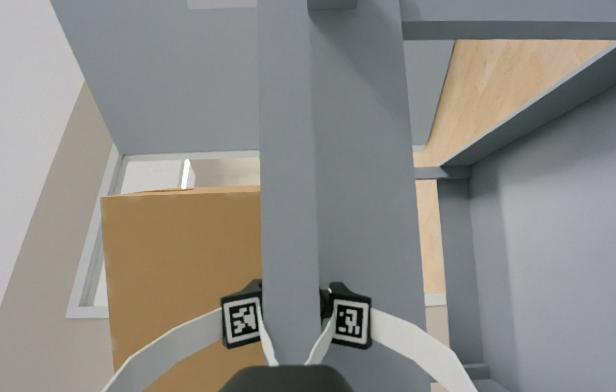

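Request:
move --blocking false --r1 '{"base":{"rotate_rad":-0.2},"pace":"slow","contact_limits":{"rotate_rad":0.8}}'

Request:
wait --seconds 3

Request:
move --blocking false --r1 '{"base":{"strafe_m":0.27,"translate_m":0.04},"pace":"slow","contact_limits":{"strafe_m":0.8}}'

Request:
wait --seconds 6

Request:
move --blocking false --r1 '{"base":{"rotate_rad":-0.25},"pace":"slow","contact_limits":{"rotate_rad":0.8}}'

Request:
wait --seconds 3

Request:
move --blocking false --r1 '{"base":{"strafe_m":0.25,"translate_m":0.05},"pace":"slow","contact_limits":{"strafe_m":0.8}}'

Request:
wait --seconds 6 --cameras '["r1_head_camera","r1_wrist_camera","r1_head_left_camera"]'

Scene clock: 537.77 s.
move: r1 moving
r1.base_odometry: x=-4.268 y=+0.031 heading=+0.107
r1.turned_by_wheels: -0.120
r1.turned_by_imu: -0.120
r1.base_tilt: forward=-1.6 right=+1.2
r1.lidar_m: 0.44 0.47 1.56 1.03 0.94 0.96 1.25 2.80 3.72 4.06 3.76 0.54
r1.base_status: rotate_rad moving
r1.joint_positions: lift_m=+0.680 arm_m=+0.100 wrist_yaw_rad=+0.012 wrist_pitch_rad=+0.003 wrist_roll_rad=+1.570 gripper_m=-0.029
r1.joint_status: not commanded
r1.measured_speeds: translate_m=+0.001 strafe_m=+0.001 rotate_rad=-0.417 lift_m=+0.000 arm_m=+0.000 wrist_yaw_rad=+0.048 wrist_pitch_rad=+0.000 wrist_roll_rad=+0.000
r1.motor_effort: lift_m=+23(23) arm_m=+2(4) wheel_0=+14(15) wheel_1=+7(9) wheel_2=+12(12)
r1.servo_current: wrist_yaw_rad=65(78) wrist_pitch_rad=39(46) wrist_roll_rad=33(65) gripper_m=52(59)
r1.contact_limits: rotate_rad 0.8
r1.hand_pose: x=+0.5604 y=-0.0839 z=+0.8570 quat_wxyz=(+0.707, +0.707, +0.005, +0.003) (m; r1's base frame)
r1.wrist_depth_mm: - - 1756 260 268 274 276 / - - - 255 258 1708 1205 / - - - 249 250 1863 - / - - - 240 243 - - / - 442 442 178 236 - - / - 442 439 185 231 - - / - 146 180 152 177 - -
r2.base_odometry: x=-2.979 y=+0.279 heading=-2.801
r2.turned_by_wheels: +0.000
r2.turned_by_imu: +0.000
r2.base_tilt: forward=-0.6 right=+0.0
r2.lidar_m: 0.68 0.47 1.73 2.02 4.77 4.59 1.80 1.30 1.23 1.32 1.26 1.19
r2.base_status: not commanded
r2.joint_positions: lift_m=+0.890 arm_m=+0.100 wrist_yaw_rad=+1.009 wrist_pitch_rad=+0.001 wrist_roll_rad=+0.000 gripper_m=-0.028
r2.joint_status: not commanded
r2.measured_speeds: all 0
r2.motor_effort: lift_m=+21(21) arm_m=+4(4) wheel_0=+23(24) wheel_1=+4(4) wheel_2=+5(5)
r2.servo_current: wrist_yaw_rad=169(202) wrist_pitch_rad=39(46) wrist_roll_rad=39(52) gripper_m=98(104)
r2.contact_limits: translate_m 0.8
r2.hand_pose: x=+0.4986 y=+0.1974 z=+1.0677 quat_wxyz=(+0.876, +0.000, +0.000, +0.483) (m; r2's base frame)
r2.wrist_depth_mm: - - 234 244 251 259 267 / - - 235 245 252 262 267 / - - 235 247 254 263 270 / - - 237 247 254 263 271 / - - 237 170 257 265 272 / - - 177 175 255 267 273 / - 237 240 - 255 270 276

Scene clock: 538.47 s.
earlier move: r1 done
r1.base_odometry: x=-4.268 y=+0.031 heading=+0.028
r1.turned_by_wheels: -0.079
r1.turned_by_imu: -0.079
r1.base_tilt: forward=-1.6 right=+1.3
r1.lidar_m: 0.40 0.41 1.71 1.06 0.94 0.94 1.17 2.29 3.66 4.24 3.77 0.54
r1.base_status: done
r1.joint_positions: lift_m=+0.680 arm_m=+0.100 wrist_yaw_rad=+0.003 wrist_pitch_rad=+0.003 wrist_roll_rad=+1.570 gripper_m=-0.029
r1.joint_status: not commanded
r1.measured_speeds: all 0
r1.motor_effort: lift_m=+23(23) arm_m=-2(4) wheel_0=+2(17) wheel_1=+3(9) wheel_2=+1(14)
r1.servo_current: wrist_yaw_rad=46(85) wrist_pitch_rad=46(52) wrist_roll_rad=39(65) gripper_m=65(65)
r1.contact_limits: rotate_rad 0.8
r1.hand_pose: x=+0.5595 y=-0.0867 z=+0.8570 quat_wxyz=(+0.707, +0.707, +0.002, +0.000) (m; r1's base frame)
r1.wrist_depth_mm: - - - 240 - 1708 1160 / - - 1863 - 306 315 319 / - - - - 282 1756 1281 / - - - 257 258 1921 - / - - 439 240 240 - - / - 433 427 183 229 - - / 1983 415 415 154 214 - -
r2.base_odometry: x=-2.979 y=+0.279 heading=-2.801
r2.turned_by_wheels: +0.000
r2.turned_by_imu: +0.000
r2.base_tilt: forward=-0.7 right=+0.0
r2.lidar_m: 0.71 0.48 1.72 1.94 4.78 4.56 1.78 1.30 1.22 1.29 1.25 1.20
r2.base_status: not commanded
r2.joint_positions: lift_m=+0.890 arm_m=+0.100 wrist_yaw_rad=+1.009 wrist_pitch_rad=+0.001 wrist_roll_rad=+0.000 gripper_m=-0.028
r2.joint_status: not commanded
r2.measured_speeds: all 0
r2.on_its_own: wrist_yaw_rad is at rest, and its servo_current (189 mA) is outside its rest range (0 to 104 mA)
r2.motor_effort: lift_m=+21(21) arm_m=+3(4) wheel_0=+23(24) wheel_1=+3(4) wheel_2=+5(5)
r2.servo_current: wrist_yaw_rad=189(202) wrist_pitch_rad=39(46) wrist_roll_rad=59(59) gripper_m=98(104)
r2.contact_limits: translate_m 0.8
r2.hand_pose: x=+0.4986 y=+0.1974 z=+1.0677 quat_wxyz=(+0.876, +0.000, +0.000, +0.483) (m; r2's base frame)
r2.wrist_depth_mm: - - 233 244 251 259 267 / - - 235 246 253 260 267 / - - 235 246 253 260 270 / - - 236 247 254 264 271 / - - 238 170 255 265 272 / - - 177 175 255 266 274 / - 236 241 - 256 270 276
wait: 0.70 of 3 s (r1 has come to rest)

Scene clock: 538.97 s.
move: r1 moving
r1.base_odometry: x=-4.267 y=+0.044 heading=+0.027
r1.turned_by_wheels: +0.000
r1.turned_by_imu: +0.000
r1.base_tilt: forward=-1.6 right=+1.3
r1.lidar_m: 0.41 0.43 1.71 1.06 0.92 0.93 1.16 2.28 3.69 4.24 3.76 0.57
r1.base_status: translate_m moving; strafe_m moving
r1.joint_positions: lift_m=+0.680 arm_m=+0.100 wrist_yaw_rad=+0.003 wrist_pitch_rad=+0.003 wrist_roll_rad=+1.570 gripper_m=-0.029
r1.joint_status: not commanded
r1.measured_speeds: translate_m=+0.008 strafe_m=+0.052 rotate_rad=-0.004 lift_m=+0.000 arm_m=+0.000 wrist_yaw_rad=+0.000 wrist_pitch_rad=+0.000 wrist_roll_rad=+0.000
r1.motor_effort: lift_m=+23(23) arm_m=+2(2) wheel_0=-8(8) wheel_1=+6(8) wheel_2=-2(4)
r1.servo_current: wrist_yaw_rad=33(65) wrist_pitch_rad=39(46) wrist_roll_rad=52(52) gripper_m=59(59)
r1.contact_limits: strafe_m 0.8
r1.hand_pose: x=+0.5595 y=-0.0867 z=+0.8570 quat_wxyz=(+0.707, +0.707, +0.002, +0.000) (m; r1's base frame)
r1.wrist_depth_mm: - - - 252 - 1756 1205 / - - - - 314 319 322 / - - - - 286 1756 1229 / - - - 256 259 1921 - / - - - 241 242 - - / - 433 188 183 229 - - / 1983 415 413 153 212 - -
r2.base_odometry: x=-2.979 y=+0.279 heading=-2.801
r2.turned_by_wheels: +0.000
r2.turned_by_imu: +0.000
r2.base_tilt: forward=-0.7 right=+0.0
r2.lidar_m: 0.68 0.44 1.73 1.97 4.81 4.61 1.81 1.30 1.24 1.30 1.25 1.21
r2.base_status: not commanded
r2.joint_positions: lift_m=+0.890 arm_m=+0.100 wrist_yaw_rad=+1.009 wrist_pitch_rad=+0.001 wrist_roll_rad=+0.000 gripper_m=-0.028
r2.joint_status: not commanded
r2.measured_speeds: all 0
r2.motor_effort: lift_m=+21(21) arm_m=+4(4) wheel_0=+24(24) wheel_1=+3(4) wheel_2=+5(5)
r2.servo_current: wrist_yaw_rad=189(195) wrist_pitch_rad=46(46) wrist_roll_rad=52(52) gripper_m=98(104)
r2.contact_limits: translate_m 0.8
r2.hand_pose: x=+0.4986 y=+0.1974 z=+1.0677 quat_wxyz=(+0.876, +0.000, +0.000, +0.483) (m; r2's base frame)
r2.wrist_depth_mm: - - 233 244 251 259 267 / - - 236 247 252 260 268 / - - 235 247 253 262 268 / - - 237 247 253 263 271 / - - 238 169 256 265 272 / - - 177 175 255 265 274 / - 236 239 - 255 271 276

Scene clock: 542.40 s.
earlier move: r1 done
r1.base_odometry: x=-4.236 y=+0.301 heading=+0.027
r1.turned_by_wheels: +0.000
r1.turned_by_imu: -0.001
r1.base_tilt: forward=-1.6 right=+1.3
r1.lidar_m: 0.41 0.43 1.42 0.87 0.75 0.77 0.95 1.82 3.88 4.42 3.94 0.54
r1.base_status: done
r1.joint_positions: lift_m=+0.680 arm_m=+0.100 wrist_yaw_rad=-0.007 wrist_pitch_rad=+0.003 wrist_roll_rad=+1.570 gripper_m=-0.029
r1.joint_status: not commanded
r1.measured_speeds: all 0
r1.motor_effort: lift_m=+23(23) arm_m=+4(4) wheel_0=-4(19) wheel_1=+3(8) wheel_2=-4(17)
r1.servo_current: wrist_yaw_rad=39(98) wrist_pitch_rad=39(52) wrist_roll_rad=46(72) gripper_m=52(65)
r1.contact_limits: strafe_m 0.8
r1.hand_pose: x=+0.5586 y=-0.0895 z=+0.8570 quat_wxyz=(+0.707, +0.707, -0.001, -0.004) (m; r1's base frame)
r1.wrist_depth_mm: - - - 238 - 1618 1138 / - - - - 306 320 399 / - - - - 277 1708 1255 / - - - 256 256 1983 - / - - 442 236 242 - - / - 433 203 183 228 - - / - 418 415 154 212 - -
r2.base_odometry: x=-2.979 y=+0.279 heading=-2.801
r2.turned_by_wheels: +0.000
r2.turned_by_imu: +0.000
r2.base_tilt: forward=-0.7 right=+0.0
r2.lidar_m: 0.67 0.47 1.85 2.60 4.80 4.60 1.78 1.28 1.25 1.32 1.27 1.19
r2.base_status: not commanded
r2.joint_positions: lift_m=+0.890 arm_m=+0.100 wrist_yaw_rad=+1.009 wrist_pitch_rad=+0.001 wrist_roll_rad=+0.000 gripper_m=-0.028
r2.joint_status: not commanded
r2.measured_speeds: all 0
r2.on_its_own: wrist_yaw_rad is at rest, and its servo_current (182 mA) is outside its rest range (0 to 104 mA)
r2.motor_effort: lift_m=+21(21) arm_m=+4(4) wheel_0=+23(24) wheel_1=+3(4) wheel_2=+5(6)
r2.servo_current: wrist_yaw_rad=182(202) wrist_pitch_rad=39(46) wrist_roll_rad=52(59) gripper_m=104(104)
r2.contact_limits: translate_m 0.8
r2.hand_pose: x=+0.4986 y=+0.1974 z=+1.0677 quat_wxyz=(+0.876, +0.000, +0.000, +0.483) (m; r2's base frame)
r2.wrist_depth_mm: - - 233 243 252 259 266 / - - 236 246 252 262 268 / - - 236 245 254 262 270 / - - 236 248 254 263 270 / - - 238 169 256 264 272 / - - 178 175 255 266 274 / - 236 240 - 255 271 276
wait: 3.43 of 6 s (r1 has come to rest)

Scene clock: 542.90 s.
move: r1 moving
r1.base_odometry: x=-4.235 y=+0.302 heading=-0.096
r1.turned_by_wheels: -0.123
r1.turned_by_imu: -0.122
r1.base_tilt: forward=-1.6 right=+1.2
r1.lidar_m: 0.39 0.41 1.73 0.94 0.77 0.75 0.89 1.51 3.84 4.37 3.93 0.58
r1.base_status: rotate_rad moving
r1.joint_positions: lift_m=+0.680 arm_m=+0.100 wrist_yaw_rad=+0.018 wrist_pitch_rad=+0.003 wrist_roll_rad=+1.570 gripper_m=-0.029
r1.joint_status: not commanded
r1.measured_speeds: translate_m=+0.001 strafe_m=+0.002 rotate_rad=-0.486 lift_m=+0.000 arm_m=+0.000 wrist_yaw_rad=+0.086 wrist_pitch_rad=+0.000 wrist_roll_rad=+0.000
r1.motor_effort: lift_m=+23(23) arm_m=+0(4) wheel_0=+17(19) wheel_1=+8(10) wheel_2=+17(17)
r1.servo_current: wrist_yaw_rad=91(91) wrist_pitch_rad=39(52) wrist_roll_rad=59(59) gripper_m=52(65)
r1.contact_limits: rotate_rad 0.8
r1.hand_pose: x=+0.5609 y=-0.0822 z=+0.8570 quat_wxyz=(+0.707, +0.707, +0.007, +0.005) (m; r1's base frame)
r1.wrist_depth_mm: - - - 252 - 1661 1205 / - - - - 315 320 320 / - - - - 289 1708 1229 / - - - 256 262 1921 - / - - - 244 247 - - / - 439 430 182 235 - - / - 421 178 154 167 - -
r2.base_odometry: x=-2.979 y=+0.279 heading=-2.801
r2.turned_by_wheels: +0.000
r2.turned_by_imu: +0.000
r2.base_tilt: forward=-0.7 right=+0.0
r2.lidar_m: 0.69 0.45 1.85 2.60 4.79 4.61 1.80 1.30 1.24 1.32 1.24 1.20
r2.base_status: not commanded
r2.joint_positions: lift_m=+0.890 arm_m=+0.100 wrist_yaw_rad=+1.009 wrist_pitch_rad=+0.001 wrist_roll_rad=+0.000 gripper_m=-0.028
r2.joint_status: not commanded
r2.measured_speeds: all 0
r2.motor_effort: lift_m=+21(21) arm_m=+3(4) wheel_0=+24(24) wheel_1=+3(4) wheel_2=+5(5)
r2.servo_current: wrist_yaw_rad=189(208) wrist_pitch_rad=39(46) wrist_roll_rad=52(52) gripper_m=91(104)
r2.contact_limits: translate_m 0.8
r2.hand_pose: x=+0.4986 y=+0.1974 z=+1.0677 quat_wxyz=(+0.876, +0.000, +0.000, +0.483) (m; r2's base frame)
r2.wrist_depth_mm: - - 232 243 250 259 267 / - - 236 246 252 260 268 / - - 235 246 254 262 268 / - - 236 248 254 264 271 / - - 238 169 256 265 271 / - - 177 175 255 266 273 / - 237 240 - 256 271 276

Scene clock: 543.80 s.
earlier move: r1 done
r1.base_odometry: x=-4.236 y=+0.301 heading=-0.223
r1.turned_by_wheels: -0.127
r1.turned_by_imu: -0.126
r1.base_tilt: forward=-1.6 right=+1.3
r1.lidar_m: 0.35 0.39 1.94 1.03 0.78 0.76 0.83 1.24 3.85 4.09 4.01 0.59
r1.base_status: done
r1.joint_positions: lift_m=+0.680 arm_m=+0.100 wrist_yaw_rad=-0.003 wrist_pitch_rad=+0.003 wrist_roll_rad=+1.570 gripper_m=-0.029
r1.joint_status: not commanded
r1.measured_speeds: all 0
r1.motor_effort: lift_m=+23(23) arm_m=+4(4) wheel_0=+0(22) wheel_1=+1(10) wheel_2=-3(21)
r1.servo_current: wrist_yaw_rad=59(137) wrist_pitch_rad=46(52) wrist_roll_rad=59(59) gripper_m=52(65)
r1.contact_limits: rotate_rad 0.8
r1.hand_pose: x=+0.5590 y=-0.0883 z=+0.8570 quat_wxyz=(+0.707, +0.707, +0.000, -0.002) (m; r1's base frame)
r1.wrist_depth_mm: - - - - - 1708 1182 / - - - - - 1756 1205 / - - - 332 362 366 373 / - - - - 317 1808 1281 / - - - 247 253 1863 - / - - 206 183 229 1808 - / - 399 394 150 197 - -
r2.base_odometry: x=-2.979 y=+0.279 heading=-2.801
r2.turned_by_wheels: +0.000
r2.turned_by_imu: +0.000
r2.base_tilt: forward=-0.7 right=+0.0
r2.lidar_m: 0.68 0.47 1.90 2.11 4.78 4.60 1.77 1.31 1.23 1.32 1.25 1.20
r2.base_status: not commanded
r2.joint_positions: lift_m=+0.890 arm_m=+0.100 wrist_yaw_rad=+1.009 wrist_pitch_rad=+0.001 wrist_roll_rad=+0.000 gripper_m=-0.028
r2.joint_status: not commanded
r2.measured_speeds: all 0
r2.on_its_own: wrist_yaw_rad is at rest, and its servo_current (202 mA) is outside its rest range (0 to 104 mA)
r2.motor_effort: lift_m=+20(21) arm_m=+4(4) wheel_0=+23(24) wheel_1=+3(4) wheel_2=+5(5)
r2.servo_current: wrist_yaw_rad=202(208) wrist_pitch_rad=39(46) wrist_roll_rad=39(59) gripper_m=98(104)
r2.contact_limits: translate_m 0.8
r2.hand_pose: x=+0.4986 y=+0.1974 z=+1.0677 quat_wxyz=(+0.876, +0.000, +0.000, +0.483) (m; r2's base frame)
r2.wrist_depth_mm: - - 233 244 251 259 266 / - - 233 246 252 260 266 / - - 236 247 253 262 270 / - - 237 247 254 263 271 / - - 238 170 255 265 272 / - - 177 175 256 267 273 / - 237 240 - 255 270 274
wait: 0.90 of 3 s (r1 has come to rest)

Scene clock: 544.30 s.
move: r1 moving
r1.base_odometry: x=-4.230 y=+0.313 heading=-0.224
r1.turned_by_wheels: -0.001
r1.turned_by_imu: -0.001
r1.base_tilt: forward=-1.6 right=+1.3
r1.lidar_m: 0.35 0.40 1.92 1.00 0.78 0.76 0.82 1.22 3.86 4.13 4.03 0.59
r1.base_status: translate_m moving; strafe_m moving
r1.joint_positions: lift_m=+0.680 arm_m=+0.100 wrist_yaw_rad=-0.005 wrist_pitch_rad=+0.003 wrist_roll_rad=+1.570 gripper_m=-0.029
r1.joint_status: not commanded
r1.measured_speeds: translate_m=+0.010 strafe_m=+0.050 rotate_rad=-0.003 lift_m=+0.000 arm_m=+0.000 wrist_yaw_rad=-0.011 wrist_pitch_rad=+0.000 wrist_roll_rad=+0.000
r1.motor_effort: lift_m=+23(23) arm_m=+4(4) wheel_0=-11(11) wheel_1=+6(7) wheel_2=-7(7)
r1.servo_current: wrist_yaw_rad=46(65) wrist_pitch_rad=46(46) wrist_roll_rad=52(59) gripper_m=46(59)
r1.contact_limits: strafe_m 0.8
r1.hand_pose: x=+0.5588 y=-0.0888 z=+0.8570 quat_wxyz=(+0.707, +0.707, -0.001, -0.003) (m; r1's base frame)
r1.wrist_depth_mm: - - - - - 1661 1182 / - - - - - 1708 1205 / - - - - 362 368 368 / - - - - 319 1708 1281 / - - - 246 253 1756 - / - - - 182 229 1808 - / - 399 392 149 195 - -
r2.base_odometry: x=-2.979 y=+0.279 heading=-2.801
r2.turned_by_wheels: +0.000
r2.turned_by_imu: +0.000
r2.base_tilt: forward=-0.7 right=+0.0
r2.lidar_m: 0.69 0.46 1.89 2.11 4.78 4.59 1.78 1.31 1.24 1.31 1.25 1.18
r2.base_status: not commanded
r2.joint_positions: lift_m=+0.890 arm_m=+0.100 wrist_yaw_rad=+1.009 wrist_pitch_rad=+0.001 wrist_roll_rad=+0.000 gripper_m=-0.028
r2.joint_status: not commanded
r2.measured_speeds: all 0
r2.motor_effort: lift_m=+21(21) arm_m=+4(4) wheel_0=+23(24) wheel_1=+3(4) wheel_2=+5(5)
r2.servo_current: wrist_yaw_rad=189(189) wrist_pitch_rad=46(52) wrist_roll_rad=33(52) gripper_m=91(104)
r2.contact_limits: translate_m 0.8
r2.hand_pose: x=+0.4986 y=+0.1974 z=+1.0677 quat_wxyz=(+0.876, +0.000, +0.000, +0.483) (m; r2's base frame)
r2.wrist_depth_mm: - - 233 244 251 258 267 / - - 234 245 253 260 267 / - - 235 247 253 262 268 / - - 236 248 254 264 271 / - - 239 169 255 264 272 / - - 178 175 254 266 273 / - 238 240 - 255 270 276

Scene clock: 547.57 s.
earlier move: r1 done
r1.base_odometry: x=-4.132 y=+0.534 heading=-0.224
r1.turned_by_wheels: +0.000
r1.turned_by_imu: -0.001
r1.base_tilt: forward=-1.6 right=+1.3
r1.lidar_m: 0.39 0.41 1.71 0.89 0.69 0.67 0.71 1.07 4.08 4.36 4.11 0.57
r1.base_status: done
r1.joint_positions: lift_m=+0.680 arm_m=+0.100 wrist_yaw_rad=-0.009 wrist_pitch_rad=+0.003 wrist_roll_rad=+1.570 gripper_m=-0.029
r1.joint_status: not commanded
r1.measured_speeds: all 0
r1.motor_effort: lift_m=+23(23) arm_m=+4(4) wheel_0=-7(17) wheel_1=+1(7) wheel_2=-7(11)
r1.servo_current: wrist_yaw_rad=85(85) wrist_pitch_rad=46(52) wrist_roll_rad=59(65) gripper_m=52(65)
r1.contact_limits: strafe_m 0.8
r1.hand_pose: x=+0.5585 y=-0.0901 z=+0.8570 quat_wxyz=(+0.707, +0.707, -0.002, -0.004) (m; r1's base frame)
r1.wrist_depth_mm: - - - 250 - 1708 1205 / - - - - 312 317 319 / - - - - 283 1708 1229 / - - - 255 258 1863 - / - - - 239 239 - - / - 430 199 183 228 - - / 1863 413 413 144 210 - -
r2.base_odometry: x=-2.979 y=+0.279 heading=-2.801
r2.turned_by_wheels: +0.000
r2.turned_by_imu: +0.000
r2.base_tilt: forward=-0.7 right=+0.0
r2.lidar_m: 0.66 0.45 1.79 3.63 4.78 4.58 1.75 1.30 1.23 1.29 1.26 1.21
r2.base_status: not commanded
r2.joint_positions: lift_m=+0.890 arm_m=+0.100 wrist_yaw_rad=+1.009 wrist_pitch_rad=+0.001 wrist_roll_rad=+0.000 gripper_m=-0.028
r2.joint_status: not commanded
r2.measured_speeds: all 0
r2.on_its_own: wrist_yaw_rad is at rest, and its servo_current (195 mA) is outside its rest range (0 to 104 mA)
r2.motor_effort: lift_m=+21(21) arm_m=+4(4) wheel_0=+24(24) wheel_1=+3(4) wheel_2=+5(5)
r2.servo_current: wrist_yaw_rad=195(195) wrist_pitch_rad=39(52) wrist_roll_rad=59(59) gripper_m=104(111)
r2.contact_limits: translate_m 0.8
r2.hand_pose: x=+0.4986 y=+0.1974 z=+1.0677 quat_wxyz=(+0.876, +0.000, +0.000, +0.483) (m; r2's base frame)
r2.wrist_depth_mm: - - 233 243 252 259 267 / - - 235 245 252 260 267 / - - 236 246 253 262 268 / - - 237 247 255 263 272 / - - 238 169 255 264 272 / - - 177 175 254 267 273 / - 237 239 - 255 271 276
wait: 3.27 of 6 s (r1 has come to rest)
pictures: r1_head_camera, r1_head_left_camera, r1_wrist_camera
Images, in order (width x height): r1_head_camera 420x560, r1_head_left_camera 420x672, r1_wrist_camera 616x392.

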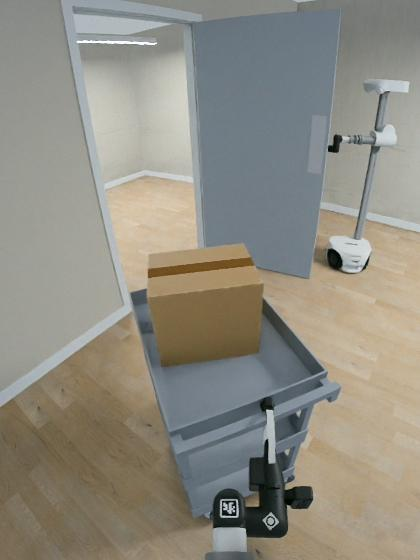

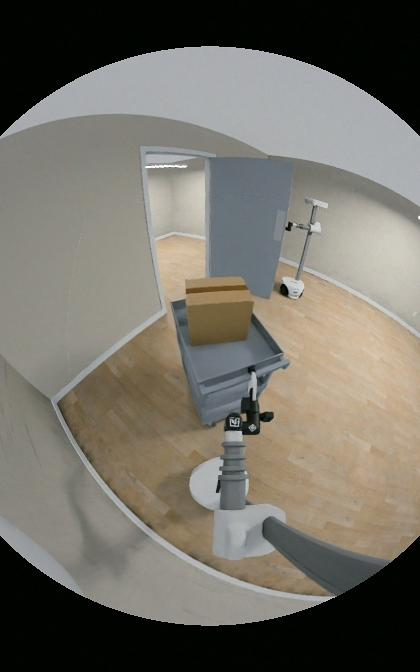

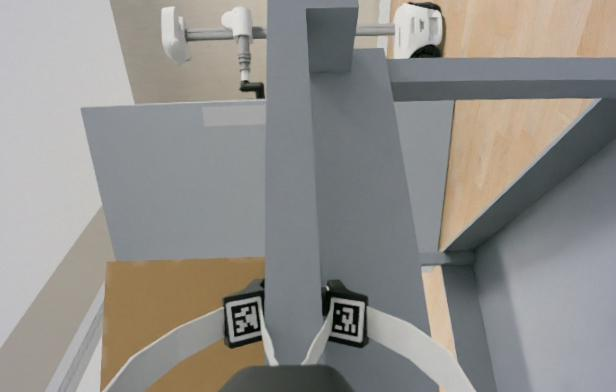

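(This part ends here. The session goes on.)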